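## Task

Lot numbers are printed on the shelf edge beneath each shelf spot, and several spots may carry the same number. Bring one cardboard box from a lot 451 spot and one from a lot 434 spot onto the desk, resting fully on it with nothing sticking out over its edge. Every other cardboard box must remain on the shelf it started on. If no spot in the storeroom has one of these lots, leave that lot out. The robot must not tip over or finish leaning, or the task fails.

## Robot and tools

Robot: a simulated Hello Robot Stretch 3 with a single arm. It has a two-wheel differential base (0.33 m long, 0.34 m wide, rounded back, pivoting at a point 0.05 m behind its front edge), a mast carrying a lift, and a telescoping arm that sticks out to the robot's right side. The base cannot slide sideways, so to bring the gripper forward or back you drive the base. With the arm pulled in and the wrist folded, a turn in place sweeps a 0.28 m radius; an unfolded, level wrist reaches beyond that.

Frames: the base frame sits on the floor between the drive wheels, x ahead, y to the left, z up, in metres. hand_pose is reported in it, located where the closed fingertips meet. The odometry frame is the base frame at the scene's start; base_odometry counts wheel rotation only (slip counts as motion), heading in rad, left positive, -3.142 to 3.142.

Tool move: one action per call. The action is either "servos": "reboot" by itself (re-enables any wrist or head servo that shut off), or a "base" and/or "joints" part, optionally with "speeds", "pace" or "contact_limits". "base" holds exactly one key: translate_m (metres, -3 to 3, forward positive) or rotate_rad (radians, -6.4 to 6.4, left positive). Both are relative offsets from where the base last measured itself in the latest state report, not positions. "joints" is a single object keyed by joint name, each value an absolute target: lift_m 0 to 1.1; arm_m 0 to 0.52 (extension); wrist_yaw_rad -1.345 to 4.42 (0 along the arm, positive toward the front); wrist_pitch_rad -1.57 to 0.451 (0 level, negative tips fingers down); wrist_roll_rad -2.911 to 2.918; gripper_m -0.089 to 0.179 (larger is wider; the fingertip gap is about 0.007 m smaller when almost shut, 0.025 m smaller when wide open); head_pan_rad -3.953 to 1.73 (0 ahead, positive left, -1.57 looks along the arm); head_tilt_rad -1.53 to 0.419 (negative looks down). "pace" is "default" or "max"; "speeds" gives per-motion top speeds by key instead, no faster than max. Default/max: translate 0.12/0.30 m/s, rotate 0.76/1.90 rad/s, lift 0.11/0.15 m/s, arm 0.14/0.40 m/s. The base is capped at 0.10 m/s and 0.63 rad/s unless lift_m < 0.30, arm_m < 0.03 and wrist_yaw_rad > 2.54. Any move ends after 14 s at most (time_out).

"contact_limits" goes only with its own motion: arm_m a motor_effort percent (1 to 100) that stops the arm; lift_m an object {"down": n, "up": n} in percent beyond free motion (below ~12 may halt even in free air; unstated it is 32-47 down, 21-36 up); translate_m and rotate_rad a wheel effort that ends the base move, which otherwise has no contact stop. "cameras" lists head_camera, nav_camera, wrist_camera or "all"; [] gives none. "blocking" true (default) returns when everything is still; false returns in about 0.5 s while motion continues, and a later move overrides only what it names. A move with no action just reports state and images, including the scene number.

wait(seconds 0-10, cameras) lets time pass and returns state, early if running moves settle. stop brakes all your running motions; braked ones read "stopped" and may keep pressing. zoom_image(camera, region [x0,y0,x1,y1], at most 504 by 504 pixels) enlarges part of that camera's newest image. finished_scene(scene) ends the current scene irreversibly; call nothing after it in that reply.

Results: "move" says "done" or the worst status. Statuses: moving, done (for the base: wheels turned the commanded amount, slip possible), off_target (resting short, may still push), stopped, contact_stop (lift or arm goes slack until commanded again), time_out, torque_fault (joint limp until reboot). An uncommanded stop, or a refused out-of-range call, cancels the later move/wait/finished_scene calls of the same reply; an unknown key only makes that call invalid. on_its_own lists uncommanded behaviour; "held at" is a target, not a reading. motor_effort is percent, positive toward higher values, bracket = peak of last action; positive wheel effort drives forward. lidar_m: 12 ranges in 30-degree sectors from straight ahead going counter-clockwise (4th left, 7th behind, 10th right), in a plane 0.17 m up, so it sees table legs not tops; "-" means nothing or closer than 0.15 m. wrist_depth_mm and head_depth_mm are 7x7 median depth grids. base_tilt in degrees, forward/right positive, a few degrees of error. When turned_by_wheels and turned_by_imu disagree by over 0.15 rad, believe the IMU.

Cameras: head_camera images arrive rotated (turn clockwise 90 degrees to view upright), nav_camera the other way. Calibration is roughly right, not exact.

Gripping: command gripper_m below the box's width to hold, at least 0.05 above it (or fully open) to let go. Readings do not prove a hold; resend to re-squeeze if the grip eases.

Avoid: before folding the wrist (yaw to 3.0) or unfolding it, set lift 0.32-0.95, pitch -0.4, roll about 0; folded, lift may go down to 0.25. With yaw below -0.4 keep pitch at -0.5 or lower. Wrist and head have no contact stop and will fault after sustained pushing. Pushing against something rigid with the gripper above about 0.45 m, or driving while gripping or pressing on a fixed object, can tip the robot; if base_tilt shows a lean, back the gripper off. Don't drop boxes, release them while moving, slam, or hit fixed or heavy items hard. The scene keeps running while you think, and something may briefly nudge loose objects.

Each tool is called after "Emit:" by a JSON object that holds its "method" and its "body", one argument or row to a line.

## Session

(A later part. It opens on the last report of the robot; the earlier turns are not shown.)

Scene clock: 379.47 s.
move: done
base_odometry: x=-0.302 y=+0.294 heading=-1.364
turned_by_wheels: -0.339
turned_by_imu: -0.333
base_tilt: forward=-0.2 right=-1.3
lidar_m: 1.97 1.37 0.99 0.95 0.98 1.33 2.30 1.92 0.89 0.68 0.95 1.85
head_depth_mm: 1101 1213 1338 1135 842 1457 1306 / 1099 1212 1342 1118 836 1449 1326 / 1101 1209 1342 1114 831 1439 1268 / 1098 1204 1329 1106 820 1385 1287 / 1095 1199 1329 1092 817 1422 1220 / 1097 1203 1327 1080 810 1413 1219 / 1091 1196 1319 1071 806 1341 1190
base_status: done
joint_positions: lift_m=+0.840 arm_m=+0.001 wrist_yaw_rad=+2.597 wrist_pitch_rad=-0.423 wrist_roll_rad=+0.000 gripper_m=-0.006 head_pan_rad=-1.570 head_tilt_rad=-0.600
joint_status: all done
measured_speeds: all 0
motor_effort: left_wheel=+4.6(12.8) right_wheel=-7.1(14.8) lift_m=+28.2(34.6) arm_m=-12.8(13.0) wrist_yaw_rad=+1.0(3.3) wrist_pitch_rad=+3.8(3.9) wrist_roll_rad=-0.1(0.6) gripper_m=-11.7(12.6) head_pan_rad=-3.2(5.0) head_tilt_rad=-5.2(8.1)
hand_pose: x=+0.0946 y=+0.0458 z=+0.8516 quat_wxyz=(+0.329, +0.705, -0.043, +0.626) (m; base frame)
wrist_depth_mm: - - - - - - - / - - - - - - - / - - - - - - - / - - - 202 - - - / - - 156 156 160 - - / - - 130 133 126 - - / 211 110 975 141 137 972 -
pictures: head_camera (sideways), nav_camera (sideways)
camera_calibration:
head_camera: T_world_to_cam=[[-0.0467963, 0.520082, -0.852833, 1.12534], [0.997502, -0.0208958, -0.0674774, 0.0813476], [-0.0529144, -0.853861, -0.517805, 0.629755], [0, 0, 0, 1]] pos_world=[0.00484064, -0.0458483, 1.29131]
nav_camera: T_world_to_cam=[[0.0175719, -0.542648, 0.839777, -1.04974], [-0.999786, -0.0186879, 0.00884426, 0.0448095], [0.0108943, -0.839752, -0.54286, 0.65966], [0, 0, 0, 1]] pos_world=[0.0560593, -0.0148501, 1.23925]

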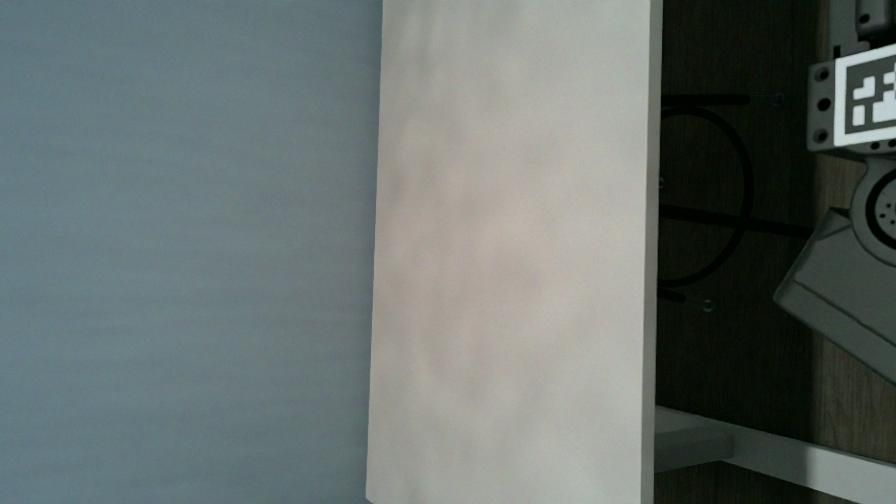

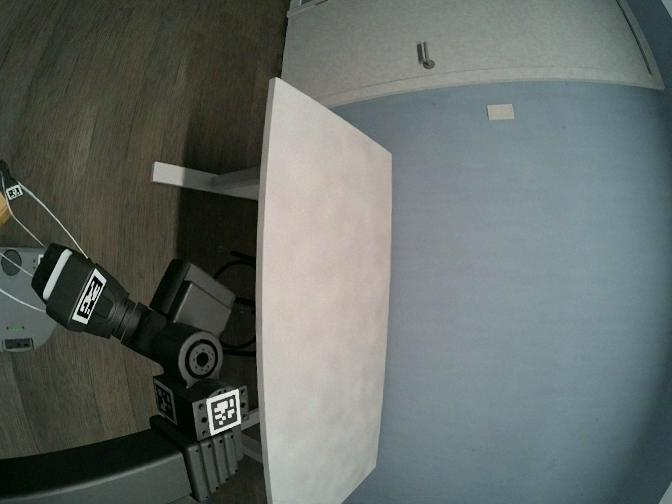

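Emit:
{"method": "move", "body": {
  "joints": {"wrist_yaw_rad": 0.0, "wrist_pitch_rad": -0.25, "arm_m": 0.37}
}}

Emit:
{"method": "move", "body": {
  "joints": {"lift_m": 0.713},
  "contact_limits": {"lift_m": {"down": 14}},
  "speeds": {"lift_m": 0.07},
  "cameras": ["wrist_camera"]
}}

Scene clock: 393.73 s.
move: done
base_odometry: x=-0.302 y=+0.294 heading=-1.364
turned_by_wheels: +0.000
turned_by_imu: +0.000
base_tilt: forward=-0.2 right=-1.1
lidar_m: 1.97 1.37 0.99 0.95 0.98 1.33 2.30 1.91 0.89 0.68 0.95 1.84
head_depth_mm: 1103 1209 1345 1135 815 292 - / 1098 1209 1344 521 357 1369 1235 / 1094 1202 1334 514 798 1431 1235 / 1094 1203 1341 546 795 1391 1207 / 1094 1198 1331 1089 817 1417 1215 / 1090 1202 1328 1082 811 1408 1217 / 1093 1201 1313 1069 807 1335 1182
base_status: not commanded
joint_positions: lift_m=+0.840 arm_m=+0.370 wrist_yaw_rad=+0.003 wrist_pitch_rad=-0.281 wrist_roll_rad=+0.000 gripper_m=-0.006 head_pan_rad=-1.570 head_tilt_rad=-0.600
joint_status: all done
measured_speeds: all 0
motor_effort: left_wheel=+5.0(5.3) right_wheel=-8.3(8.6) lift_m=+29.5(32.2) arm_m=+13.3(15.8) wrist_yaw_rad=-2.9(8.8) wrist_pitch_rad=+5.2(7.4) wrist_roll_rad=+0.1(0.3) gripper_m=-12.1(12.7) head_pan_rad=-2.6(3.8) head_tilt_rad=-5.4(6.0)
hand_pose: x=-0.0208 y=-0.7545 z=+0.8846 quat_wxyz=(+0.701, +0.100, -0.700, -0.098) (m; base frame)
wrist_depth_mm: - - - - - - - / - - - - - - - / - - - - - - - / - - - 189 - - - / - - 151 155 155 - - / - - 129 133 126 - - / - 101 - 142 130 106 -
pictures: none

Scene clock: 396.17 s.
move: done
base_odometry: x=-0.302 y=+0.294 heading=-1.364
turned_by_wheels: +0.000
turned_by_imu: +0.000
base_tilt: forward=-0.3 right=-1.1
lidar_m: 1.97 1.38 0.99 0.95 0.98 1.33 2.31 1.91 0.89 0.69 0.95 1.84
head_depth_mm: 1104 1215 1345 1131 843 1461 1244 / 1100 1205 1340 1118 833 414 358 / 1098 1200 1338 1115 579 1402 1233 / 1097 1205 1335 1098 607 1389 1204 / 1095 1203 1335 1094 815 1418 1228 / 1094 1196 1326 1073 812 1413 1218 / 1094 1191 1314 1066 804 1329 1185
base_status: not commanded
joint_positions: lift_m=+0.713 arm_m=+0.370 wrist_yaw_rad=+0.003 wrist_pitch_rad=-0.275 wrist_roll_rad=+0.000 gripper_m=-0.006 head_pan_rad=-1.570 head_tilt_rad=-0.600
joint_status: all done
measured_speeds: all 0
motor_effort: left_wheel=+5.0(5.2) right_wheel=-7.5(8.2) lift_m=+25.5(29.5) arm_m=+11.7(13.6) wrist_yaw_rad=-2.6(4.5) wrist_pitch_rad=+4.1(5.3) wrist_roll_rad=+0.0(0.3) gripper_m=-11.9(12.4) head_pan_rad=-2.4(3.1) head_tilt_rad=-4.1(5.6)
contact_limits: lift_m down 14 (down: maximum 72; up: maximum 65)
hand_pose: x=-0.0208 y=-0.7550 z=+0.7590 quat_wxyz=(+0.701, +0.098, -0.700, -0.096) (m; base frame)
wrist_depth_mm: - - - - - - - / - - - - - - - / - - - - - - - / - - - 189 - - - / - - 151 155 154 - - / - - 129 133 126 - - / - 101 - 142 130 107 -
pictures: wrist_camera
camera_calibration:
wrist_camera: T_world_to_cam=[[-0.998879, -0.0429384, -0.0199327, -0.0314562], [-0.00199833, 0.458929, -0.888471, 1.05338], [0.0472972, -0.887435, -0.4585, -0.154907], [0, 0, 0, 1]] pos_world=[-0.0219893, -0.622246, 0.864242]

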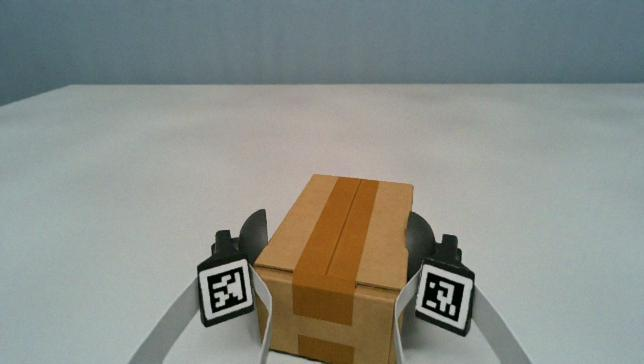

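Emit:
{"method": "move", "body": {
  "joints": {"lift_m": 0.709},
  "contact_limits": {"lift_m": {"down": 14}},
  "speeds": {"lift_m": 0.05}
}}

Emit:
{"method": "move", "body": {
  "joints": {"gripper_m": 0.14}
}}

Emit:
{"method": "move", "body": {
  "joints": {"lift_m": 0.8},
  "cameras": ["wrist_camera"]
}}

Scene clock: 402.67 s.
move: done
base_odometry: x=-0.302 y=+0.294 heading=-1.364
turned_by_wheels: +0.000
turned_by_imu: +0.000
base_tilt: forward=-0.3 right=-1.2
lidar_m: 1.97 1.37 0.99 0.95 0.98 1.33 2.30 1.92 0.89 0.69 0.95 1.84
head_depth_mm: 1107 1212 1345 1130 842 1451 1256 / 1096 1209 1352 1122 835 420 362 / 1096 1206 1343 1116 579 1400 1234 / 1096 1204 1341 1098 609 1390 1203 / 1094 1205 1332 1087 819 1422 1221 / 1090 1194 1321 1077 811 1408 1216 / 1089 1198 1325 1073 807 1336 1188
base_status: not commanded
joint_positions: lift_m=+0.709 arm_m=+0.370 wrist_yaw_rad=+0.003 wrist_pitch_rad=-0.261 wrist_roll_rad=+0.000 gripper_m=-0.006 head_pan_rad=-1.570 head_tilt_rad=-0.600
joint_status: all done
measured_speeds: all 0
motor_effort: left_wheel=+4.9(5.1) right_wheel=-7.8(8.2) lift_m=+22.1(31.7) arm_m=+8.6(9.4) wrist_yaw_rad=-3.5(3.8) wrist_pitch_rad=+1.5(4.1) wrist_roll_rad=-0.1(0.2) gripper_m=-11.9(12.6) head_pan_rad=-2.2(2.5) head_tilt_rad=-4.1(5.0)
contact_limits: lift_m down 14 (down: maximum 72; up: maximum 65)
hand_pose: x=-0.0208 y=-0.7563 z=+0.7584 quat_wxyz=(+0.702, +0.093, -0.701, -0.091) (m; base frame)
wrist_depth_mm: - - - - - - - / - - - - - - - / - - - - - - - / - - - 190 - - - / - - 151 155 154 - - / - - 130 133 126 - - / - 101 - 142 130 106 -
pictures: none

Scene clock: 404.67 s.
move: done
base_odometry: x=-0.302 y=+0.294 heading=-1.364
turned_by_wheels: +0.000
turned_by_imu: +0.000
base_tilt: forward=-0.4 right=-1.1
lidar_m: 1.97 1.37 0.99 0.95 0.98 1.33 2.31 1.92 0.89 0.68 0.95 1.84
head_depth_mm: 1097 1209 1337 1137 840 1464 1246 / 1102 1208 1336 1124 834 420 362 / 1095 1210 1343 1112 581 1393 1226 / 1091 1201 1339 1102 612 1389 1200 / 1095 1205 1326 1092 816 1427 1224 / 1092 1198 1321 1084 809 1404 1213 / 1090 1200 1318 1067 805 1334 1189
base_status: not commanded
joint_positions: lift_m=+0.709 arm_m=+0.370 wrist_yaw_rad=+0.002 wrist_pitch_rad=-0.263 wrist_roll_rad=+0.000 gripper_m=+0.140 head_pan_rad=-1.570 head_tilt_rad=-0.600
joint_status: all done
measured_speeds: all 0
motor_effort: left_wheel=+4.7(5.3) right_wheel=-7.8(8.8) lift_m=+28.9(29.4) arm_m=+7.0(8.9) wrist_yaw_rad=-2.1(5.1) wrist_pitch_rad=+2.1(2.1) wrist_roll_rad=-0.1(0.3) gripper_m=+0.4(82.9) head_pan_rad=-2.1(2.5) head_tilt_rad=-4.2(5.0)
contact_limits: lift_m down 14 (down: maximum 72; up: maximum 65)
hand_pose: x=-0.0210 y=-0.7561 z=+0.7577 quat_wxyz=(+0.701, +0.094, -0.701, -0.092) (m; base frame)
wrist_depth_mm: - - - - - - - / - - - - - - - / - - - - - - - / - - - 187 - - - / - 147 - 154 160 142 - / - 124 139 131 126 120 - / - 120 - 141 133 - 112
pictures: none

Scene clock: 406.33 s.
move: done
base_odometry: x=-0.302 y=+0.294 heading=-1.364
turned_by_wheels: +0.000
turned_by_imu: +0.000
base_tilt: forward=-0.3 right=-1.2
lidar_m: 1.97 1.37 0.99 0.95 0.98 1.33 2.30 1.92 0.89 0.68 0.95 1.84
head_depth_mm: 1097 1210 1346 1137 842 341 - / 1099 1200 1337 1128 418 340 1185 / 1096 1201 1342 546 749 1435 1237 / 1092 1203 1336 640 768 1383 1198 / 1091 1196 1332 1092 814 1420 1222 / 1093 1202 1328 1080 811 1420 1209 / 1088 1199 1319 1066 803 1340 1190
base_status: not commanded
joint_positions: lift_m=+0.800 arm_m=+0.370 wrist_yaw_rad=+0.002 wrist_pitch_rad=-0.264 wrist_roll_rad=+0.000 gripper_m=+0.140 head_pan_rad=-1.570 head_tilt_rad=-0.600
joint_status: all done
measured_speeds: all 0
motor_effort: left_wheel=+4.8(5.6) right_wheel=-7.2(8.3) lift_m=+30.4(33.8) arm_m=+5.4(7.0) wrist_yaw_rad=-2.3(3.6) wrist_pitch_rad=+2.1(2.2) wrist_roll_rad=+0.0(0.3) gripper_m=+0.4(1.0) head_pan_rad=-1.7(2.4) head_tilt_rad=-4.2(5.2)
hand_pose: x=-0.0210 y=-0.7560 z=+0.8485 quat_wxyz=(+0.701, +0.094, -0.700, -0.093) (m; base frame)
wrist_depth_mm: - - - - - - - / - - - - - - - / - - - - - - - / - - - - - - - / - 147 - - - 142 - / - 124 - - - 120 - / - 120 - 211 211 - 112
pictures: wrist_camera
camera_calibration:
wrist_camera: T_world_to_cam=[[-0.998908, -0.0424745, -0.0194773, -0.0299405], [-0.00169705, 0.44953, -0.893264, 1.13031], [0.0466966, -0.892255, -0.449111, -0.126368], [0, 0, 0, 1]] pos_world=[-0.0220886, -0.622134, 0.952331]

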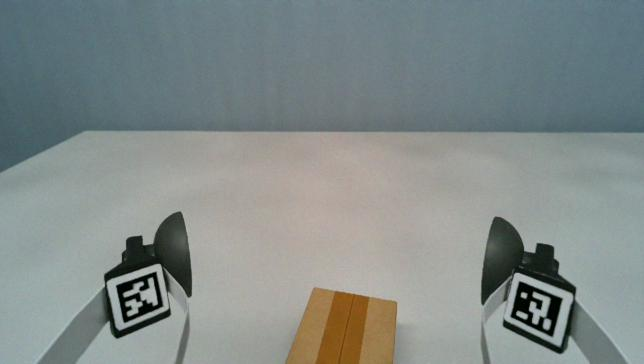

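Emit:
{"method": "move", "body": {
  "joints": {"arm_m": 0.0, "wrist_yaw_rad": 3.0, "wrist_pitch_rad": -0.4, "gripper_m": 0.03},
  "pace": "max"
}}

Emit:
{"method": "move", "body": {
  "joints": {"lift_m": 0.28},
  "pace": "max"
}}

Emit:
{"method": "move", "body": {
  "base": {"translate_m": -1.75},
  "joints": {"head_pan_rad": 0.3, "head_tilt_rad": -0.3},
  "pace": "max"
}}

Emit:
{"method": "move", "body": {
  "base": {"rotate_rad": 1.571},
  "joints": {"head_pan_rad": -0.3, "head_tilt_rad": -0.3},
  "pace": "max",
  "cameras": ["nav_camera"]
}}

Scene clock: 440.33 s.
move: done
base_odometry: x=-0.302 y=+0.294 heading=-1.364
turned_by_wheels: +0.000
turned_by_imu: +0.000
base_tilt: forward=-0.3 right=-1.2
lidar_m: 1.97 1.37 0.99 0.95 0.98 1.33 2.30 1.92 0.89 0.69 0.95 1.84
head_depth_mm: 1100 1210 1346 1131 840 1454 1275 / 1100 1217 1338 1125 836 1443 1267 / 1094 1208 1344 1113 830 1431 1234 / 1091 1202 1333 1100 823 1388 1199 / 1090 1201 1330 1094 816 1421 1223 / 1092 1195 1332 1078 811 1406 1216 / 1087 1194 1315 1073 807 1339 1185
base_status: not commanded
joint_positions: lift_m=+0.800 arm_m=+0.001 wrist_yaw_rad=+2.997 wrist_pitch_rad=-0.413 wrist_roll_rad=+0.000 gripper_m=+0.030 head_pan_rad=-1.570 head_tilt_rad=-0.600
joint_status: all done
measured_speeds: all 0
motor_effort: left_wheel=+4.5(5.0) right_wheel=-6.7(8.3) lift_m=+25.7(30.8) arm_m=-12.4(14.7) wrist_yaw_rad=+0.5(7.5) wrist_pitch_rad=+2.0(3.8) wrist_roll_rad=-0.1(0.3) gripper_m=+0.3(80.9) head_pan_rad=-0.9(1.9) head_tilt_rad=-3.4(4.8)
hand_pose: x=+0.0111 y=+0.0771 z=+0.8138 quat_wxyz=(+0.195, +0.700, +0.095, +0.680) (m; base frame)
wrist_depth_mm: - 137 - - - - - / - 147 - - - - - / - 162 - - - - - / - 185 - - - - - / - - 206 - - - - / - - 130 146 130 - - / - - 261 987 916 966 977
pictures: none

Scene clock: 444.60 s.
move: done
base_odometry: x=-0.302 y=+0.294 heading=-1.364
turned_by_wheels: +0.000
turned_by_imu: +0.000
base_tilt: forward=-0.3 right=-1.3
lidar_m: 1.97 1.37 0.99 0.95 0.98 1.33 2.30 1.92 0.88 0.69 0.95 1.83
head_depth_mm: 1103 1215 1341 1139 839 1464 1248 / 1099 1204 1337 1120 836 1446 1246 / 1095 1200 1330 1109 830 1433 1233 / 1095 1205 1339 1100 824 1387 1201 / 1092 1198 1341 1094 817 1422 1223 / 1089 1207 1335 1084 809 1415 1215 / 1090 1199 1314 1071 807 1329 1186
base_status: not commanded
joint_positions: lift_m=+0.280 arm_m=+0.001 wrist_yaw_rad=+2.997 wrist_pitch_rad=-0.414 wrist_roll_rad=+0.000 gripper_m=+0.030 head_pan_rad=-1.570 head_tilt_rad=-0.600
joint_status: all done
measured_speeds: all 0
motor_effort: left_wheel=+4.8(5.0) right_wheel=-7.5(8.6) lift_m=+26.1(27.1) arm_m=-6.6(12.3) wrist_yaw_rad=+2.3(3.6) wrist_pitch_rad=+2.2(2.3) wrist_roll_rad=+0.1(0.3) gripper_m=-0.1(1.0) head_pan_rad=-1.2(1.5) head_tilt_rad=-4.1(4.7)
hand_pose: x=+0.0111 y=+0.0770 z=+0.2935 quat_wxyz=(+0.195, +0.700, +0.095, +0.680) (m; base frame)
wrist_depth_mm: - 137 - - - - - / - 147 - - - - - / 874 162 860 900 892 884 881 / 724 186 655 710 706 709 691 / 606 578 206 565 588 578 580 / 505 508 130 149 130 496 494 / 431 280 258 269 414 436 433
pictures: none

Scene clock: 451.83 s.
move: done
base_odometry: x=-0.662 y=+2.007 heading=-1.364
turned_by_wheels: +0.000
turned_by_imu: -0.001
base_tilt: forward=-0.3 right=-1.2
lidar_m: 3.66 1.34 1.03 2.36 0.83 0.60 0.57 0.59 0.80 1.36 1.23 1.60
head_depth_mm: 2985 3597 3682 3863 2994 2048 1569 / 3057 3671 3818 - 2959 2038 1568 / 3058 3733 - - 2937 2002 1546 / 3134 3407 3344 3707 2851 1997 1538 / 2946 2262 2413 2501 2542 1991 1524 / 2587 1792 1836 1922 2024 1907 1520 / 1427 1460 1500 1567 1608 1681 1518
base_status: done
joint_positions: lift_m=+0.280 arm_m=+0.001 wrist_yaw_rad=+2.997 wrist_pitch_rad=-0.414 wrist_roll_rad=+0.000 gripper_m=+0.030 head_pan_rad=+0.300 head_tilt_rad=-0.299
joint_status: all done
measured_speeds: all 0
motor_effort: left_wheel=-5.0(12.2) right_wheel=-4.8(16.1) lift_m=+27.6(31.1) arm_m=+4.0(6.2) wrist_yaw_rad=+2.2(3.8) wrist_pitch_rad=+2.1(2.4) wrist_roll_rad=+0.0(0.5) gripper_m=+0.3(1.0) head_pan_rad=-3.0(5.6) head_tilt_rad=-2.4(7.9)
hand_pose: x=+0.0111 y=+0.0770 z=+0.2935 quat_wxyz=(+0.195, +0.700, +0.096, +0.680) (m; base frame)
wrist_depth_mm: - 137 - - - - - / - 147 - - - - - / 839 162 868 906 899 886 882 / 725 186 665 703 700 705 697 / 608 583 206 569 590 579 577 / 514 506 130 149 130 496 497 / 436 280 258 270 414 433 429
pictures: none

Scene clock: 453.97 s.
move: done
base_odometry: x=-0.662 y=+2.007 heading=+0.206
turned_by_wheels: +1.571
turned_by_imu: +1.540
base_tilt: forward=-0.4 right=-1.3
lidar_m: 2.38 0.84 0.60 0.57 0.59 0.78 1.35 1.23 1.24 3.68 1.36 1.03
head_depth_mm: 943 996 1046 1123 1194 1281 1384 / 904 949 1001 1064 1134 1212 1291 / 893 933 972 1026 1079 1148 1221 / 1143 1172 1213 1240 1285 1330 1382 / 2114 2217 2331 2450 2534 1994 1526 / 2028 2152 2247 2364 2446 1968 1524 / 1965 2064 2151 2258 2354 1952 1517
base_status: done
joint_positions: lift_m=+0.280 arm_m=+0.001 wrist_yaw_rad=+2.997 wrist_pitch_rad=-0.414 wrist_roll_rad=+0.000 gripper_m=+0.030 head_pan_rad=-0.304 head_tilt_rad=-0.300
joint_status: all done
measured_speeds: all 0
motor_effort: left_wheel=-6.4(15.7) right_wheel=+9.0(14.5) lift_m=+29.6(31.4) arm_m=-3.1(5.3) wrist_yaw_rad=+0.8(3.2) wrist_pitch_rad=+2.2(2.3) wrist_roll_rad=-0.2(0.3) gripper_m=+0.1(1.0) head_pan_rad=+3.3(4.8) head_tilt_rad=-2.4(8.5)
hand_pose: x=+0.0111 y=+0.0770 z=+0.2935 quat_wxyz=(+0.195, +0.700, +0.096, +0.680) (m; base frame)
wrist_depth_mm: 512 137 553 570 599 614 622 / 561 148 591 616 633 - - / 608 161 194 - - - - / - 181 189 682 701 705 688 / 600 573 206 569 589 579 577 / 511 511 130 149 130 493 494 / 434 280 258 270 410 435 430
pictures: nav_camera (sideways)
camera_calibration:
nav_camera: T_world_to_cam=[[0.263, -0.0645508, 0.962634, -1.21154], [-0.285342, -0.958328, 0.0136958, 0.0340842], [0.921635, -0.278282, -0.270459, 0.299667], [0, 0, 0, 1]] pos_world=[0.0521763, 0.03785, 1.24685]

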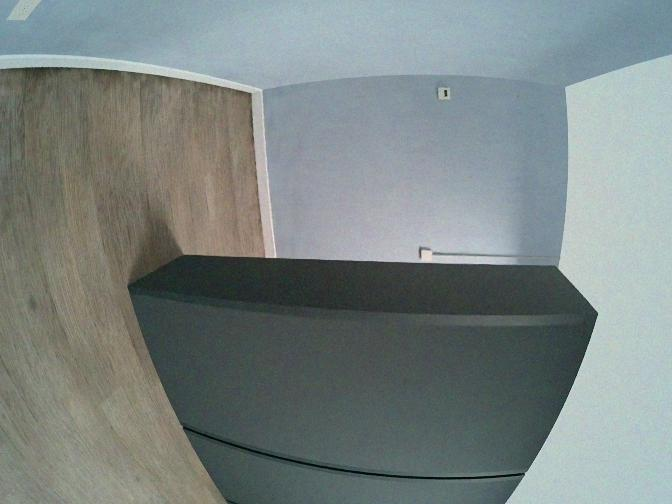

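Emit:
{"method": "move", "body": {
  "base": {"translate_m": 1.95},
  "joints": {"head_pan_rad": -1.57, "head_tilt_rad": -0.6},
  "pace": "max"
}}

Emit:
{"method": "move", "body": {
  "base": {"rotate_rad": -1.571},
  "joints": {"head_pan_rad": -1.2, "head_tilt_rad": -0.6},
  "pace": "max",
  "cameras": ["head_camera", "nav_camera"]
}}

Scene clock: 467.43 s.
move: done
base_odometry: x=+1.247 y=+2.407 heading=+0.206
turned_by_wheels: +0.000
turned_by_imu: +0.002
base_tilt: forward=-0.3 right=-1.2
lidar_m: 0.46 0.47 0.63 0.64 0.66 0.88 2.22 0.67 1.37 2.04 0.67 0.48
head_depth_mm: 1834 1947 1868 1438 1608 1434 1241 / 2522 2062 2195 2280 1810 1489 1242 / 3353 3595 3211 2437 1840 1486 1235 / 3367 3742 3635 2462 1857 1482 1230 / 3365 3686 3635 2439 1822 1464 1218 / 2389 2421 2467 2214 1802 1459 1216 / 1491 1508 1510 1534 1545 1415 1210
base_status: done
joint_positions: lift_m=+0.280 arm_m=+0.001 wrist_yaw_rad=+2.997 wrist_pitch_rad=-0.414 wrist_roll_rad=+0.000 gripper_m=+0.030 head_pan_rad=-1.570 head_tilt_rad=-0.600
joint_status: all done
measured_speeds: all 0
motor_effort: left_wheel=-2.5(9.4) right_wheel=+7.6(17.3) lift_m=+24.8(26.9) arm_m=-5.4(13.3) wrist_yaw_rad=+1.2(3.2) wrist_pitch_rad=+2.2(2.3) wrist_roll_rad=+0.3(0.3) gripper_m=+0.1(0.9) head_pan_rad=+3.0(4.6) head_tilt_rad=+3.7(7.3)
hand_pose: x=+0.0110 y=+0.0770 z=+0.2935 quat_wxyz=(+0.195, +0.700, +0.096, +0.680) (m; base frame)
wrist_depth_mm: 560 137 616 624 635 667 498 / 618 147 173 - - 718 488 / - 161 170 - - 750 493 / 701 184 219 718 704 672 506 / 603 575 206 569 588 582 512 / 508 506 130 148 130 499 480 / 434 280 257 270 413 436 429
pictures: none

Scene clock: 469.57 s.
move: done
base_odometry: x=+1.247 y=+2.407 heading=-1.364
turned_by_wheels: -1.571
turned_by_imu: -1.541
base_tilt: forward=-0.4 right=-1.2
lidar_m: 1.87 0.66 0.48 0.46 0.47 0.64 0.64 0.66 0.89 2.35 0.67 1.37
head_depth_mm: 2628 2830 3107 2534 1874 1496 1249 / 2722 2921 3180 2500 1863 1486 1242 / 2784 3020 3254 2448 1867 1481 1243 / 2797 2959 3170 2358 1774 1471 1233 / 697 759 837 933 1049 1216 1196 / 575 616 667 741 850 985 1157 / 526 597 745 1330 1069 1322 1194
base_status: done
joint_positions: lift_m=+0.280 arm_m=+0.001 wrist_yaw_rad=+2.997 wrist_pitch_rad=-0.414 wrist_roll_rad=+0.000 gripper_m=+0.030 head_pan_rad=-1.197 head_tilt_rad=-0.599
joint_status: all done
measured_speeds: all 0
motor_effort: left_wheel=+7.1(14.9) right_wheel=-7.7(15.0) lift_m=+25.0(25.1) arm_m=-13.5(13.5) wrist_yaw_rad=+1.0(2.9) wrist_pitch_rad=+2.2(2.3) wrist_roll_rad=+0.2(0.3) gripper_m=-0.2(1.0) head_pan_rad=-2.9(4.9) head_tilt_rad=+2.3(4.9)
hand_pose: x=+0.0110 y=+0.0770 z=+0.2935 quat_wxyz=(+0.195, +0.700, +0.096, +0.680) (m; base frame)
wrist_depth_mm: 427 137 448 460 474 492 507 / 463 147 486 503 522 525 544 / 503 162 515 537 - - - / 544 182 187 - - - 665 / 578 561 204 546 579 580 579 / 513 511 130 149 130 494 493 / 434 281 258 271 412 432 432
pictures: head_camera (sideways), nav_camera (sideways)
camera_calibration:
head_camera: T_world_to_cam=[[-0.233006, 0.466763, -0.853136, 1.12692], [0.936489, 0.344144, -0.0674849, 0.0817469], [0.262102, -0.814676, -0.517306, 0.627249], [0, 0, 0, 1]] pos_world=[0.0216204, -0.0431316, 1.29141]
nav_camera: T_world_to_cam=[[0.214013, -0.498458, 0.840082, -1.05131], [-0.924176, -0.381863, 0.00885908, 0.044274], [0.316381, -0.77828, -0.542387, 0.657209], [0, 0, 0, 1]] pos_world=[0.0579823, 0.00436494, 1.23926]

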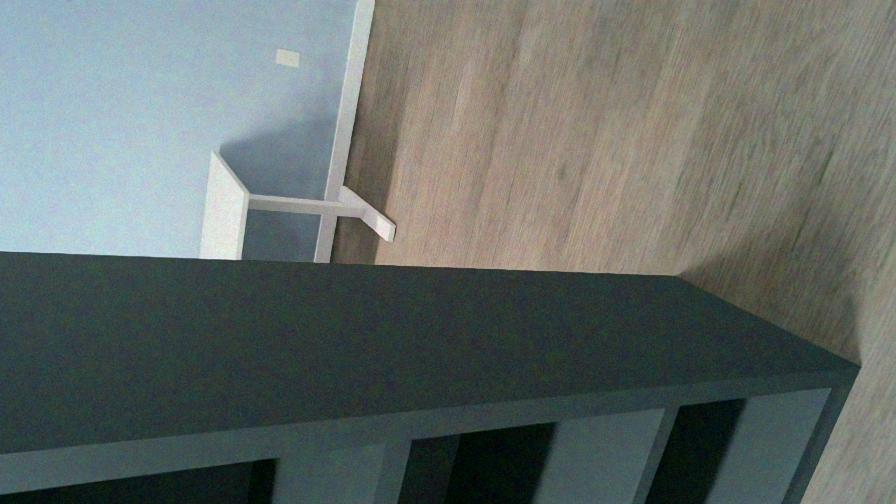

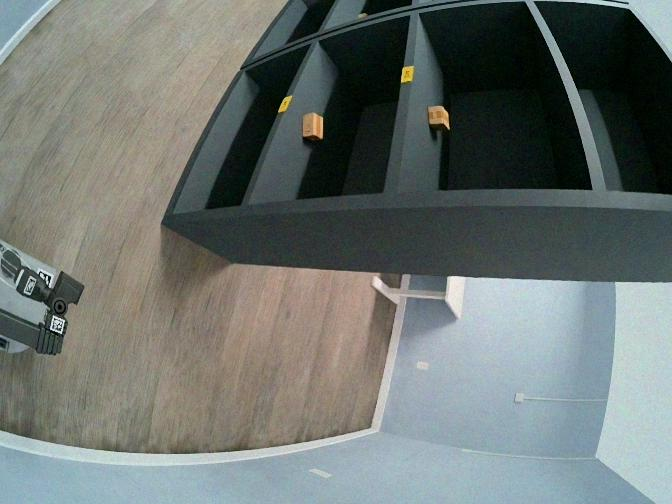

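Emit:
{"method": "move", "body": {
  "base": {"translate_m": 1.38},
  "joints": {"head_pan_rad": -0.9, "head_tilt_rad": -0.63},
  "pace": "max",
  "cameras": ["head_camera"]
}}

Emit:
{"method": "move", "body": {
  "joints": {"head_pan_rad": -2.25, "head_tilt_rad": -0.63},
  "pace": "max",
  "cameras": ["head_camera", "nav_camera"]
}}

Scene clock: 503.13 s.
move: done
base_odometry: x=+1.530 y=+1.056 heading=-1.364
turned_by_wheels: +0.000
turned_by_imu: +0.001
base_tilt: forward=-0.3 right=-1.3
lidar_m: 1.94 0.68 0.50 0.48 0.49 0.67 1.79 1.09 1.02 0.53 1.01 0.98
head_depth_mm: 832 895 845 602 1077 868 932 / 887 957 836 659 1063 858 1148 / 945 1033 743 1234 1056 929 1143 / 1014 1108 760 1318 1053 1285 1165 / 972 1069 853 1269 1082 1345 1205 / 871 947 911 1159 1227 1359 1196 / 794 855 945 1083 1495 1422 1185
base_status: done
joint_positions: lift_m=+0.280 arm_m=+0.001 wrist_yaw_rad=+2.998 wrist_pitch_rad=-0.414 wrist_roll_rad=+0.000 gripper_m=+0.030 head_pan_rad=-0.898 head_tilt_rad=-0.630
joint_status: all done
measured_speeds: all 0
motor_effort: left_wheel=+5.6(15.3) right_wheel=+2.1(11.3) lift_m=+26.6(27.2) arm_m=-10.0(12.4) wrist_yaw_rad=+1.0(3.3) wrist_pitch_rad=+2.2(2.4) wrist_roll_rad=-0.1(0.4) gripper_m=+0.4(1.0) head_pan_rad=-3.1(5.6) head_tilt_rad=-5.0(7.3)
hand_pose: x=+0.0110 y=+0.0770 z=+0.2935 quat_wxyz=(+0.195, +0.700, +0.096, +0.680) (m; base frame)
wrist_depth_mm: 442 137 465 487 495 504 524 / 480 147 505 522 530 538 - / 519 162 193 - - - - / - 179 188 - - 653 664 / 587 559 205 578 588 577 576 / 512 508 130 148 130 497 496 / 433 280 257 269 415 434 432
pictures: head_camera (sideways)
camera_calibration:
head_camera: T_world_to_cam=[[-0.376167, 0.398119, -0.83666, 1.10625], [0.792659, 0.60585, -0.0680945, 0.0834115], [0.479781, -0.688801, -0.543473, 0.659929], [0, 0, 0, 1]] pos_world=[0.0333953, -0.0363926, 1.28989]

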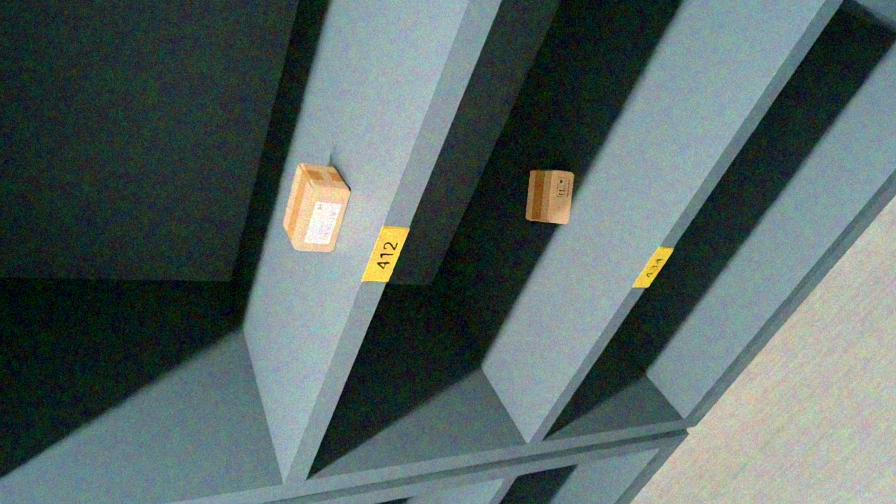

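Scene clock: 504.10 s.
move: done
base_odometry: x=+1.530 y=+1.056 heading=-1.364
turned_by_wheels: +0.000
turned_by_imu: +0.000
base_tilt: forward=-0.3 right=-1.3
lidar_m: 1.93 0.69 0.49 0.48 0.49 0.66 1.78 1.09 1.02 0.53 1.02 0.98
head_depth_mm: 884 963 2045 2246 1826 1463 1228 / 965 1039 1081 1236 1464 1457 1212 / 1059 1137 950 1333 1464 1406 1215 / 1092 1188 867 1380 1087 1351 1206 / 1002 1093 805 1310 1038 1307 1178 / 925 1011 792 1206 1038 918 1133 / 863 937 781 626 1031 836 1074
base_status: not commanded
joint_positions: lift_m=+0.280 arm_m=+0.001 wrist_yaw_rad=+2.998 wrist_pitch_rad=-0.414 wrist_roll_rad=+0.000 gripper_m=+0.030 head_pan_rad=-2.288 head_tilt_rad=-0.630
joint_status: all done
measured_speeds: all 0
motor_effort: left_wheel=+5.7(5.9) right_wheel=+2.3(2.5) lift_m=+26.7(27.6) arm_m=-9.1(9.9) wrist_yaw_rad=+1.6(2.7) wrist_pitch_rad=+2.1(2.3) wrist_roll_rad=-0.1(0.3) gripper_m=+0.5(0.6) head_pan_rad=+3.2(6.0) head_tilt_rad=-4.5(8.0)
hand_pose: x=+0.0110 y=+0.0770 z=+0.2935 quat_wxyz=(+0.195, +0.700, +0.096, +0.680) (m; base frame)
wrist_depth_mm: 442 137 466 481 495 512 523 / 482 147 504 525 536 543 - / 519 161 194 - - - - / - 179 188 - - 647 669 / 580 563 205 574 582 584 578 / 513 508 130 149 130 496 491 / 435 282 258 269 414 433 431
pictures: head_camera (sideways), nav_camera (sideways)
camera_calibration:
head_camera: T_world_to_cam=[[0.323965, 0.441623, -0.836669, 1.10202], [0.738541, -0.670762, -0.0680828, 0.083741], [-0.591273, -0.595858, -0.54346, 0.666389], [0, 0, 0, 1]] pos_world=[-0.0248448, -0.033435, 1.28989]
nav_camera: T_world_to_cam=[[-0.360529, -0.439083, 0.822937, -1.02539], [-0.765149, 0.643799, 0.00829071, 0.0440801], [-0.533446, -0.626681, -0.568073, 0.695759], [0, 0, 0, 1]] pos_world=[0.035195, -0.0425915, 1.23871]

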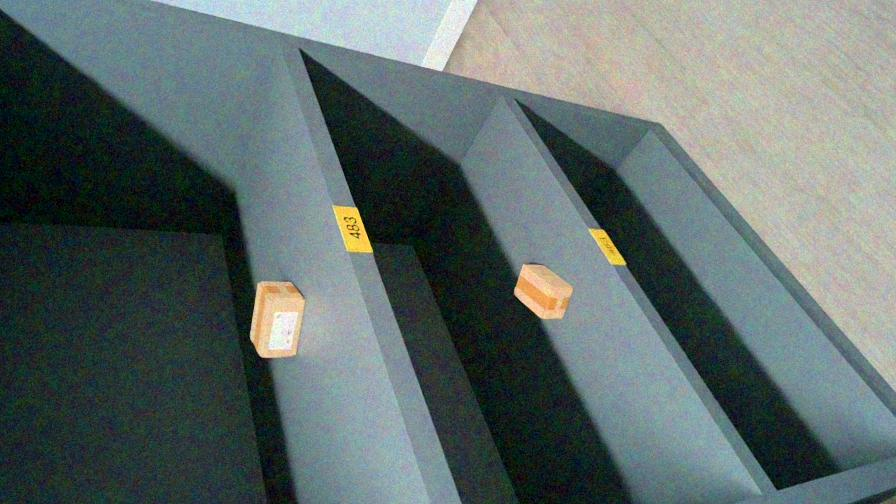

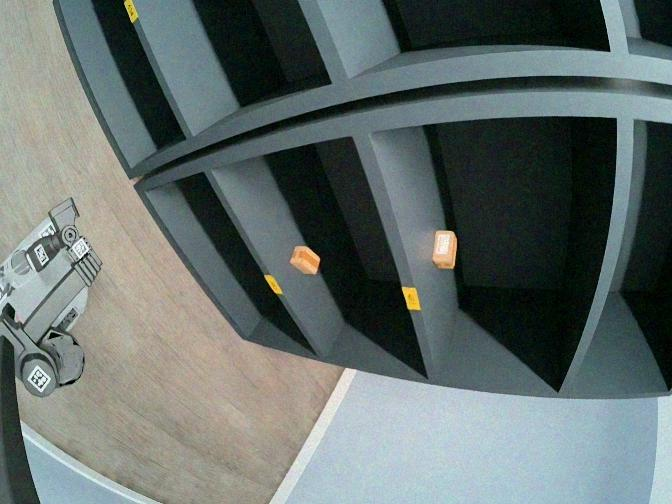

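Emit:
{"method": "zoom_image", "body": {
  "camera": "head_camera",
  "region": [580, 220, 640, 280]
}}

Emit:
{"method": "move", "body": {
  "joints": {"head_pan_rad": -1.05, "head_tilt_rad": -0.75},
  "pace": "max",
  "cameras": ["head_camera"]
}}

Emit:
{"method": "zoom_image", "body": {
  "camera": "head_camera",
  "region": [510, 240, 660, 390]
}}

Scaled by 8.400 from the camera's 896x504 image, which has a finer 1280x720 frame.

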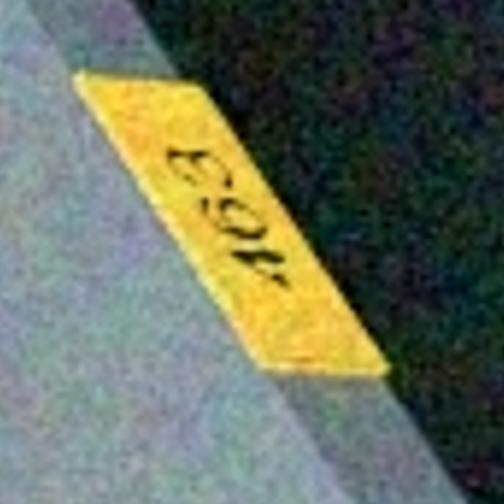

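Scene clock: 512.10 s.
move: done
base_odometry: x=+1.530 y=+1.056 heading=-1.364
turned_by_wheels: +0.000
turned_by_imu: +0.000
base_tilt: forward=-0.3 right=-1.2
lidar_m: 1.93 0.68 0.50 0.48 0.49 0.67 1.79 1.09 1.02 0.53 1.02 0.98
head_depth_mm: 803 862 635 1091 960 818 1040 / 843 890 626 1145 946 1188 1110 / 893 921 649 1170 940 1262 1129 / 947 908 677 1130 990 1253 1152 / 1010 888 1296 1155 1371 1272 1142 / 991 877 1204 1140 1437 1307 1135 / 883 861 1059 1121 1375 1307 1126
base_status: not commanded
joint_positions: lift_m=+0.280 arm_m=+0.001 wrist_yaw_rad=+2.998 wrist_pitch_rad=-0.414 wrist_roll_rad=+0.000 gripper_m=+0.030 head_pan_rad=-1.014 head_tilt_rad=-0.753
joint_status: all done
measured_speeds: all 0
motor_effort: left_wheel=+4.8(6.1) right_wheel=+2.2(2.9) lift_m=+28.2(28.4) arm_m=-7.8(8.7) wrist_yaw_rad=+0.8(2.9) wrist_pitch_rad=+2.1(2.3) wrist_roll_rad=+0.3(0.3) gripper_m=+0.3(0.9) head_pan_rad=-2.6(5.1) head_tilt_rad=-5.0(7.7)
hand_pose: x=+0.0110 y=+0.0770 z=+0.2935 quat_wxyz=(+0.195, +0.700, +0.096, +0.680) (m; base frame)
wrist_depth_mm: 440 137 460 481 492 504 526 / 480 148 502 519 529 539 - / 523 162 193 - - - - / - 178 187 - - 644 672 / 583 557 204 564 587 585 577 / 511 503 130 149 130 500 494 / 437 281 258 269 411 434 435
pictures: head_camera (sideways)
camera_calibration:
head_camera: T_world_to_cam=[[-0.379256, 0.522064, -0.763946, 1.01152], [0.852969, 0.51725, -0.0699736, 0.0854378], [0.358621, -0.67816, -0.641475, 0.788189], [0, 0, 0, 1]] pos_world=[0.0280886, -0.0377524, 1.28433]

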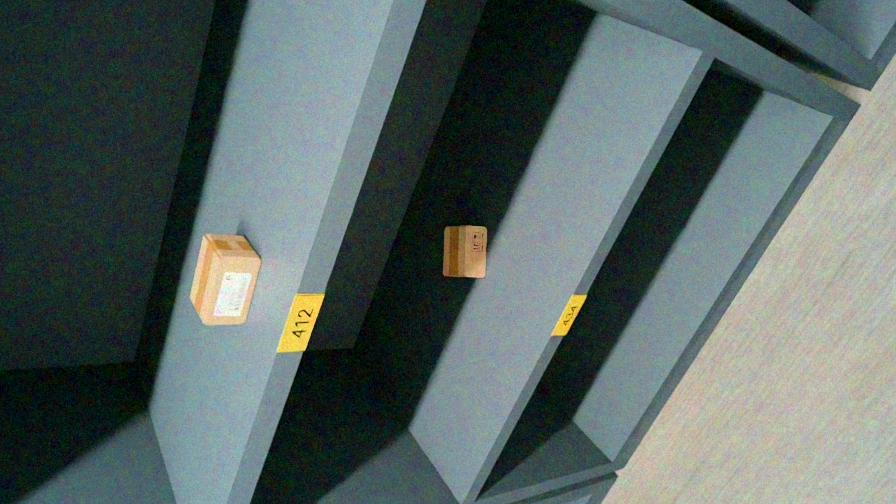

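Scaled by 3.360 from the camera's 896x504 image, which has a finer 1280x720 frame.

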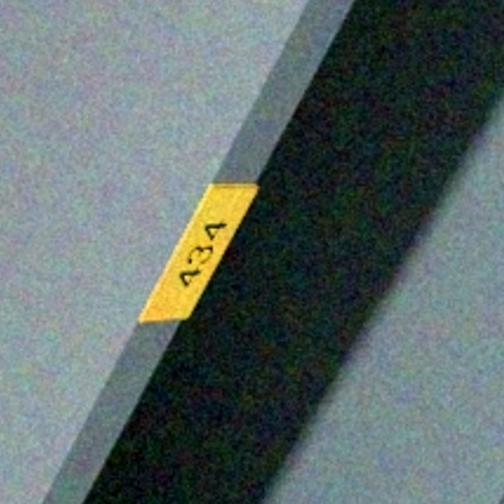

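Emit:
{"method": "move", "body": {
  "base": {"translate_m": 0.156},
  "joints": {"lift_m": 0.57},
  "pace": "max"
}}

Emit:
{"method": "move", "body": {
  "base": {"rotate_rad": 0.3},
  "joints": {"wrist_yaw_rad": 0.26, "wrist_pitch_rad": -0.4},
  "pace": "max"
}}

Emit:
{"method": "move", "body": {
  "joints": {"wrist_pitch_rad": -0.25, "arm_m": 0.18, "gripper_m": 0.179},
  "pace": "max",
  "cameras": ["wrist_camera"]
}}

Scene clock: 561.00 s.
move: done
base_odometry: x=+1.562 y=+0.903 heading=-1.364
turned_by_wheels: +0.000
turned_by_imu: +0.000
base_tilt: forward=-0.3 right=-1.2
lidar_m: 1.94 0.69 0.50 0.48 0.49 0.67 1.79 1.23 0.56 0.63 0.95 0.85
head_depth_mm: 794 853 635 1088 960 838 1077 / 836 885 629 1135 953 1186 1109 / 874 926 639 1171 945 1233 1131 / 925 912 677 1162 965 1253 1150 / 947 901 713 1160 1018 1277 1147 / 834 853 991 1087 1292 1309 1130 / 739 773 881 1003 1272 1305 1134
base_status: done
joint_positions: lift_m=+0.570 arm_m=+0.001 wrist_yaw_rad=+2.998 wrist_pitch_rad=-0.415 wrist_roll_rad=+0.000 gripper_m=+0.030 head_pan_rad=-1.050 head_tilt_rad=-0.750
joint_status: all done
measured_speeds: all 0
motor_effort: left_wheel=+0.6(12.6) right_wheel=+3.1(11.4) lift_m=+27.6(33.9) arm_m=-5.0(6.9) wrist_yaw_rad=+2.0(3.3) wrist_pitch_rad=+2.2(2.4) wrist_roll_rad=-0.1(0.4) gripper_m=+0.4(1.0) head_pan_rad=-2.6(3.5) head_tilt_rad=+1.9(3.2)
hand_pose: x=+0.0110 y=+0.0769 z=+0.5834 quat_wxyz=(+0.195, +0.700, +0.096, +0.680) (m; base frame)
wrist_depth_mm: 445 137 471 482 496 509 525 / 486 148 503 523 530 540 - / 523 161 193 - - - - / - 178 188 - - - - / - - 203 148 153 - - / - - 130 146 128 816 816 / 738 748 262 733 696 737 735
pictures: none

Scene clock: 562.73 s.
move: done
base_odometry: x=+1.562 y=+0.903 heading=-1.065
turned_by_wheels: +0.300
turned_by_imu: +0.295
base_tilt: forward=-0.4 right=-1.2
lidar_m: 0.92 0.55 0.48 0.48 0.56 1.00 1.22 1.12 0.56 0.98 0.85 1.69
head_depth_mm: 901 925 627 1139 948 841 1097 / 924 941 692 1189 954 1237 1072 / 827 878 1067 1173 1001 1262 1131 / 748 812 985 1113 1386 1303 1143 / 707 797 925 1084 1335 1330 1140 / 1396 1022 1448 1716 1528 1319 1143 / 1408 1555 1570 1828 1558 1317 1136
base_status: done
joint_positions: lift_m=+0.570 arm_m=+0.001 wrist_yaw_rad=+0.263 wrist_pitch_rad=-0.415 wrist_roll_rad=+0.000 gripper_m=+0.030 head_pan_rad=-1.050 head_tilt_rad=-0.750
joint_status: all done
measured_speeds: all 0
motor_effort: left_wheel=-8.5(13.6) right_wheel=+7.7(11.2) lift_m=+26.8(27.5) arm_m=-5.0(5.9) wrist_yaw_rad=-3.3(7.7) wrist_pitch_rad=+2.2(4.6) wrist_roll_rad=+0.0(0.3) gripper_m=+0.2(0.7) head_pan_rad=-2.4(3.4) head_tilt_rad=+2.5(3.2)
hand_pose: x=+0.0370 y=-0.3626 z=+0.5834 quat_wxyz=(+0.705, +0.235, -0.666, -0.054) (m; base frame)
wrist_depth_mm: 846 - - - 500 - - / - 587 485 471 496 496 491 / - - 453 402 371 366 365 / - - - - 344 311 288 / - 952 838 148 153 - 274 / 866 861 128 145 127 - - / 754 759 715 - - - -
pictures: none

Scene clock: 564.77 s.
move: done
base_odometry: x=+1.562 y=+0.903 heading=-1.065
turned_by_wheels: +0.000
turned_by_imu: +0.000
base_tilt: forward=-0.2 right=-1.2
lidar_m: 0.92 0.55 0.48 0.48 0.56 1.00 1.23 1.12 0.56 0.98 0.85 1.69
head_depth_mm: 897 927 626 1141 956 721 494 / 927 945 691 1187 948 749 1092 / 828 875 1066 1178 1001 1257 1146 / 750 814 986 1109 1386 1300 1152 / 706 798 922 1084 1338 1320 1146 / 1393 1017 1455 1713 1537 1316 1140 / 1404 1569 1562 1836 1563 1313 1129
base_status: not commanded
joint_positions: lift_m=+0.570 arm_m=+0.180 wrist_yaw_rad=+0.263 wrist_pitch_rad=-0.271 wrist_roll_rad=+0.000 gripper_m=+0.179 head_pan_rad=-1.050 head_tilt_rad=-0.750
joint_status: all done
measured_speeds: all 0
motor_effort: left_wheel=-8.7(8.9) right_wheel=+7.8(8.5) lift_m=+30.7(31.3) arm_m=+13.4(15.2) wrist_yaw_rad=-2.1(4.0) wrist_pitch_rad=+3.5(5.9) wrist_roll_rad=+0.1(0.3) gripper_m=+0.4(83.7) head_pan_rad=-2.1(2.7) head_tilt_rad=+1.7(2.4)
hand_pose: x=+0.0410 y=-0.5571 z=+0.6168 quat_wxyz=(+0.707, +0.187, -0.682, -0.003) (m; base frame)
wrist_depth_mm: 427 491 - - - - - / 442 501 - - - - - / 457 507 532 533 384 511 - / 440 412 408 405 375 401 398 / 538 318 315 312 314 313 324 / - 139 267 258 256 254 254 / 761 685 741 227 215 210 105
pictures: wrist_camera
camera_calibration:
wrist_camera: T_world_to_cam=[[-0.95423, -0.298417, -0.0198329, -0.10825], [-0.119098, 0.439987, -0.890071, 0.831546], [0.274338, -0.84697, -0.45539, -0.0361232], [0, 0, 0, 1]] pos_world=[0.00565043, -0.428768, 0.721538]

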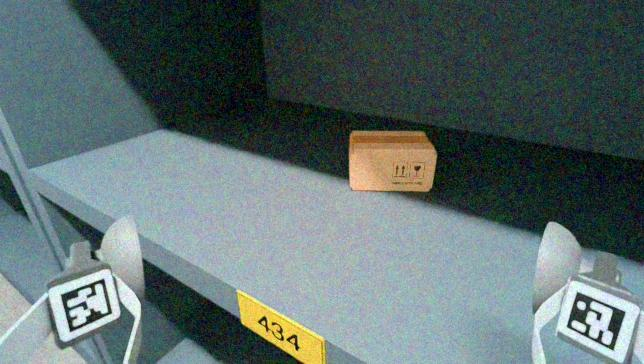

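Emit:
{"method": "move", "body": {
  "joints": {"lift_m": 0.525, "arm_m": 0.426},
  "contact_limits": {"arm_m": 35},
  "cameras": ["wrist_camera"]
}}

Scene clock: 588.93 s.
move: done
base_odometry: x=+1.562 y=+0.903 heading=-1.065
turned_by_wheels: +0.000
turned_by_imu: +0.000
base_tilt: forward=-0.3 right=-1.2
lidar_m: 0.92 0.54 0.48 0.48 0.56 1.00 1.22 1.12 0.56 0.98 0.85 1.69
head_depth_mm: 900 930 627 1147 808 832 1097 / 923 941 692 1181 952 1235 1120 / 831 876 1069 1181 1005 1262 1152 / 751 817 980 1108 1382 1308 1142 / 706 795 926 1087 1329 1323 1143 / 1401 1016 1456 1716 1525 1315 1134 / 1403 1557 1566 1819 1573 1312 1136
base_status: not commanded
joint_positions: lift_m=+0.525 arm_m=+0.426 wrist_yaw_rad=+0.263 wrist_pitch_rad=-0.271 wrist_roll_rad=+0.000 gripper_m=+0.179 head_pan_rad=-1.050 head_tilt_rad=-0.750
joint_status: all done
measured_speeds: all 0
motor_effort: left_wheel=-8.3(8.9) right_wheel=+7.3(8.4) lift_m=+23.8(26.7) arm_m=+12.5(15.0) wrist_yaw_rad=-2.7(4.3) wrist_pitch_rad=+3.4(3.6) wrist_roll_rad=+0.0(0.3) gripper_m=+1.1(1.2) head_pan_rad=-1.4(2.0) head_tilt_rad=+0.9(1.8)
contact_limits: arm_m 35 (drawing in: default 31, maximum 55; extending or still: default 40, maximum 69)
hand_pose: x=+0.0410 y=-0.8032 z=+0.5719 quat_wxyz=(+0.707, +0.187, -0.682, -0.003) (m; base frame)
wrist_depth_mm: 373 451 - - - - - / 383 461 - - - - - / 388 436 433 398 - - - / 312 310 308 306 305 300 284 / 241 229 161 153 160 234 244 / 123 144 139 136 137 193 191 / 156 164 155 151 152 158 107
pictures: wrist_camera
camera_calibration:
wrist_camera: T_world_to_cam=[[-0.954236, -0.2984, -0.0197576, -0.18259], [-0.119008, 0.439518, -0.890315, 0.899666], [0.274354, -0.84722, -0.454916, -0.265414], [0, 0, 0, 1]] pos_world=[0.00565036, -0.674768, 0.676638]

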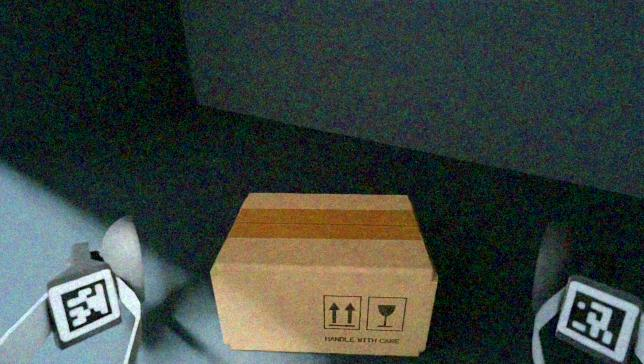

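Emit:
{"method": "move", "body": {
  "joints": {"gripper_m": 0.02}
}}

Emit:
{"method": "move", "body": {
  "joints": {"lift_m": 0.58},
  "speeds": {"lift_m": 0.08},
  "cameras": ["wrist_camera"]
}}

Emit:
{"method": "move", "body": {
  "joints": {"arm_m": 0.0},
  "speeds": {"arm_m": 0.25}
}}

Emit:
{"method": "move", "body": {
  "base": {"rotate_rad": -0.3},
  "joints": {"wrist_yaw_rad": 2.6, "wrist_pitch_rad": -0.4, "lift_m": 0.28},
  "cameras": ["wrist_camera", "nav_camera"]
}}

Scene clock: 616.90 s.
move: done
base_odometry: x=+1.562 y=+0.903 heading=-1.065
turned_by_wheels: +0.000
turned_by_imu: +0.000
base_tilt: forward=-0.3 right=-1.2
lidar_m: 0.92 0.55 0.48 0.48 0.56 1.00 1.22 1.12 0.56 0.98 0.85 1.69
head_depth_mm: 899 923 625 1144 807 837 1093 / 924 943 691 1184 948 1234 1107 / 828 876 1063 1177 998 1266 1152 / 750 820 983 1109 1388 1295 1146 / 707 797 923 1085 1341 1325 1142 / 1397 1022 1448 1703 1532 1320 1136 / 1404 1571 1579 1812 1558 1313 1134
base_status: not commanded
joint_positions: lift_m=+0.525 arm_m=+0.426 wrist_yaw_rad=+0.263 wrist_pitch_rad=-0.269 wrist_roll_rad=+0.000 gripper_m=+0.021 head_pan_rad=-1.050 head_tilt_rad=-0.750
joint_status: all done
measured_speeds: all 0
motor_effort: left_wheel=-7.9(8.7) right_wheel=+7.8(8.0) lift_m=+25.9(26.0) arm_m=+5.4(8.7) wrist_yaw_rad=-2.2(5.4) wrist_pitch_rad=+3.0(3.4) wrist_roll_rad=-0.2(0.3) gripper_m=-26.2(98.1) head_pan_rad=-0.1(1.2) head_tilt_rad=-0.6(0.8)
contact_limits: arm_m 35 (drawing in: default 31, maximum 55; extending or still: default 40, maximum 69)
hand_pose: x=+0.0410 y=-0.8034 z=+0.5724 quat_wxyz=(+0.707, +0.186, -0.682, -0.002) (m; base frame)
wrist_depth_mm: 375 447 - - - - - / 387 458 - - - - - / 390 445 435 402 - - - / 315 313 312 308 305 289 285 / 241 240 153 153 153 237 236 / 197 197 137 138 136 186 193 / 171 156 155 154 154 125 168
pictures: none

Scene clock: 618.27 s.
move: done
base_odometry: x=+1.562 y=+0.903 heading=-1.065
turned_by_wheels: +0.000
turned_by_imu: +0.000
base_tilt: forward=-0.4 right=-1.1
lidar_m: 0.92 0.55 0.48 0.48 0.56 1.00 1.23 1.12 0.55 0.98 0.85 1.69
head_depth_mm: 899 930 628 1144 786 840 1095 / 921 942 690 1188 953 1233 1115 / 830 876 1063 1181 1002 1260 1148 / 748 819 982 1106 1386 1301 1152 / 706 797 923 1085 1344 1321 1139 / 1398 1020 1452 1704 1527 1311 1133 / 1407 1574 1567 1826 1558 1320 1136
base_status: not commanded
joint_positions: lift_m=+0.580 arm_m=+0.426 wrist_yaw_rad=+0.263 wrist_pitch_rad=-0.273 wrist_roll_rad=+0.000 gripper_m=+0.024 head_pan_rad=-1.050 head_tilt_rad=-0.750
joint_status: all done
measured_speeds: all 0
motor_effort: left_wheel=-7.6(8.6) right_wheel=+7.1(8.2) lift_m=+30.6(34.4) arm_m=+3.8(5.6) wrist_yaw_rad=-3.0(4.1) wrist_pitch_rad=+3.8(4.0) wrist_roll_rad=+0.1(0.4) gripper_m=-10.9(26.1) head_pan_rad=+0.4(0.7) head_tilt_rad=+0.0(1.2)
contact_limits: arm_m 35 (drawing in: default 31, maximum 55; extending or still: default 40, maximum 69)
hand_pose: x=+0.0409 y=-0.8030 z=+0.6263 quat_wxyz=(+0.707, +0.188, -0.681, -0.004) (m; base frame)
wrist_depth_mm: 378 452 - - - - - / 383 461 - - - - - / 396 473 - - - - - / 402 429 427 420 377 - - / 334 333 153 155 155 326 298 / 271 271 138 139 136 256 266 / 236 214 156 153 152 124 225
pictures: wrist_camera
camera_calibration:
wrist_camera: T_world_to_cam=[[-0.95425, -0.29835, -0.0198517, -0.181407], [-0.119609, 0.441723, -0.889142, 0.949003], [0.274045, -0.84609, -0.4572, -0.238096], [0, 0, 0, 1]] pos_world=[0.00565113, -0.674771, 0.73134]

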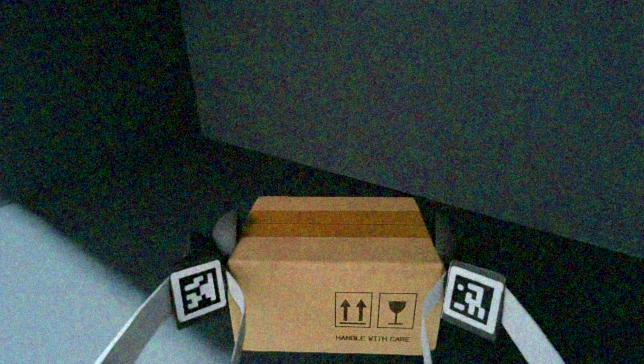

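Scene clock: 622.03 s.
move: done
base_odometry: x=+1.562 y=+0.903 heading=-1.065
turned_by_wheels: +0.000
turned_by_imu: +0.000
base_tilt: forward=-0.2 right=-1.2
lidar_m: 0.92 0.55 0.48 0.48 0.56 1.00 1.23 1.12 0.56 0.98 0.85 1.69
head_depth_mm: 899 925 627 1139 956 842 1092 / 925 938 694 1192 949 856 640 / 828 878 1072 1176 1001 1262 1088 / 750 815 980 1109 1383 1293 1148 / 708 796 923 1087 1339 1334 1147 / 1393 1025 1456 1716 1535 1318 1135 / 1406 1566 1561 1839 1564 1309 1129
base_status: not commanded
joint_positions: lift_m=+0.580 arm_m=+0.001 wrist_yaw_rad=+0.263 wrist_pitch_rad=-0.274 wrist_roll_rad=+0.000 gripper_m=+0.024 head_pan_rad=-1.050 head_tilt_rad=-0.750
joint_status: all done
measured_speeds: all 0
motor_effort: left_wheel=-8.2(8.6) right_wheel=+7.3(8.2) lift_m=+23.7(30.9) arm_m=-13.0(14.4) wrist_yaw_rad=-4.1(4.1) wrist_pitch_rad=+3.9(4.0) wrist_roll_rad=-0.1(0.4) gripper_m=-11.1(11.6) head_pan_rad=+0.5(1.2) head_tilt_rad=-1.4(1.4)
hand_pose: x=+0.0409 y=-0.3775 z=+0.6262 quat_wxyz=(+0.707, +0.188, -0.681, -0.004) (m; base frame)
wrist_depth_mm: - - - - - - - / - - - - - - - / - 629 - - - 548 540 / - - 484 426 427 422 423 / - - 151 156 155 330 328 / - 991 138 139 136 299 280 / 881 795 152 151 148 107 -
pictures: none

Scene clock: 625.60 s.
move: done
base_odometry: x=+1.562 y=+0.903 heading=-1.364
turned_by_wheels: -0.300
turned_by_imu: -0.295
base_tilt: forward=-0.3 right=-1.2
lidar_m: 1.94 0.69 0.50 0.48 0.49 0.67 1.79 1.22 0.56 0.63 0.95 0.85
head_depth_mm: 798 853 637 1087 962 843 1078 / 835 881 631 1133 951 1191 1114 / 876 920 637 1176 944 1236 1133 / 927 910 677 1173 968 1255 1143 / 943 896 710 1151 1021 1272 1139 / 835 856 988 1094 1291 1299 1140 / 739 774 881 1009 1270 1315 1132
base_status: done
joint_positions: lift_m=+0.280 arm_m=+0.001 wrist_yaw_rad=+2.597 wrist_pitch_rad=-0.422 wrist_roll_rad=+0.000 gripper_m=+0.024 head_pan_rad=-1.050 head_tilt_rad=-0.750
joint_status: all done
measured_speeds: all 0
motor_effort: left_wheel=+8.0(12.0) right_wheel=-9.8(12.5) lift_m=+23.2(27.9) arm_m=-13.2(13.2) wrist_yaw_rad=+1.7(6.3) wrist_pitch_rad=+3.6(5.9) wrist_roll_rad=+0.1(0.3) gripper_m=-10.9(11.6) head_pan_rad=+1.6(1.8) head_tilt_rad=-1.2(2.2)
hand_pose: x=+0.0948 y=+0.0459 z=+0.2918 quat_wxyz=(+0.329, +0.705, -0.043, +0.626) (m; base frame)
wrist_depth_mm: 403 447 495 543 - - - / 428 472 524 - - - - / 454 507 - - 797 878 864 / 485 538 - 672 690 699 683 / 508 553 153 156 154 577 575 / 493 499 138 139 136 495 489 / 202 256 156 153 151 410 428
pictures: nav_camera (sideways), wrist_camera
camera_calibration:
nav_camera: T_world_to_cam=[[0.343979, -0.565727, 0.749421, -0.93387], [-0.858003, -0.513609, 0.0061023, 0.0474941], [0.381457, -0.645104, -0.662066, 0.812455], [0, 0, 0, 1]] pos_world=[0.0520656, 0.0201965, 1.23747]
wrist_camera: T_world_to_cam=[[0.873411, -0.486308, -0.0256583, -0.0463026], [-0.302169, -0.49987, -0.81168, 0.321009], [0.381901, 0.716683, -0.583539, 0.267335], [0, 0, 0, 1]] pos_world=[0.0353445, -0.0536492, 0.415369]

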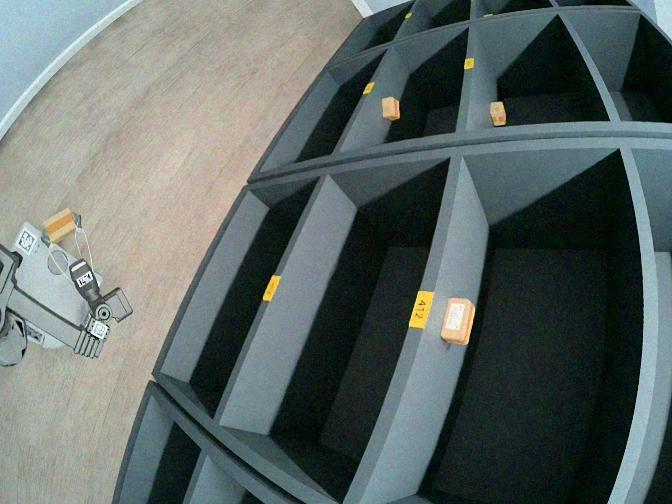

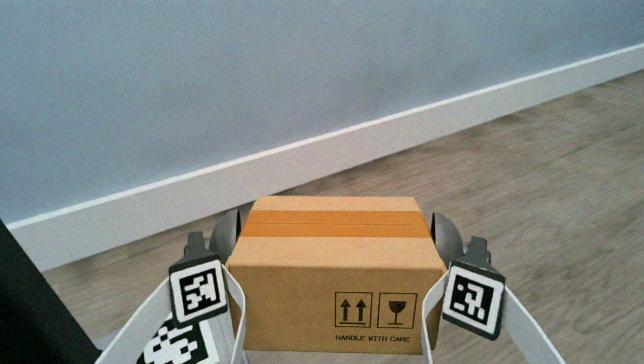

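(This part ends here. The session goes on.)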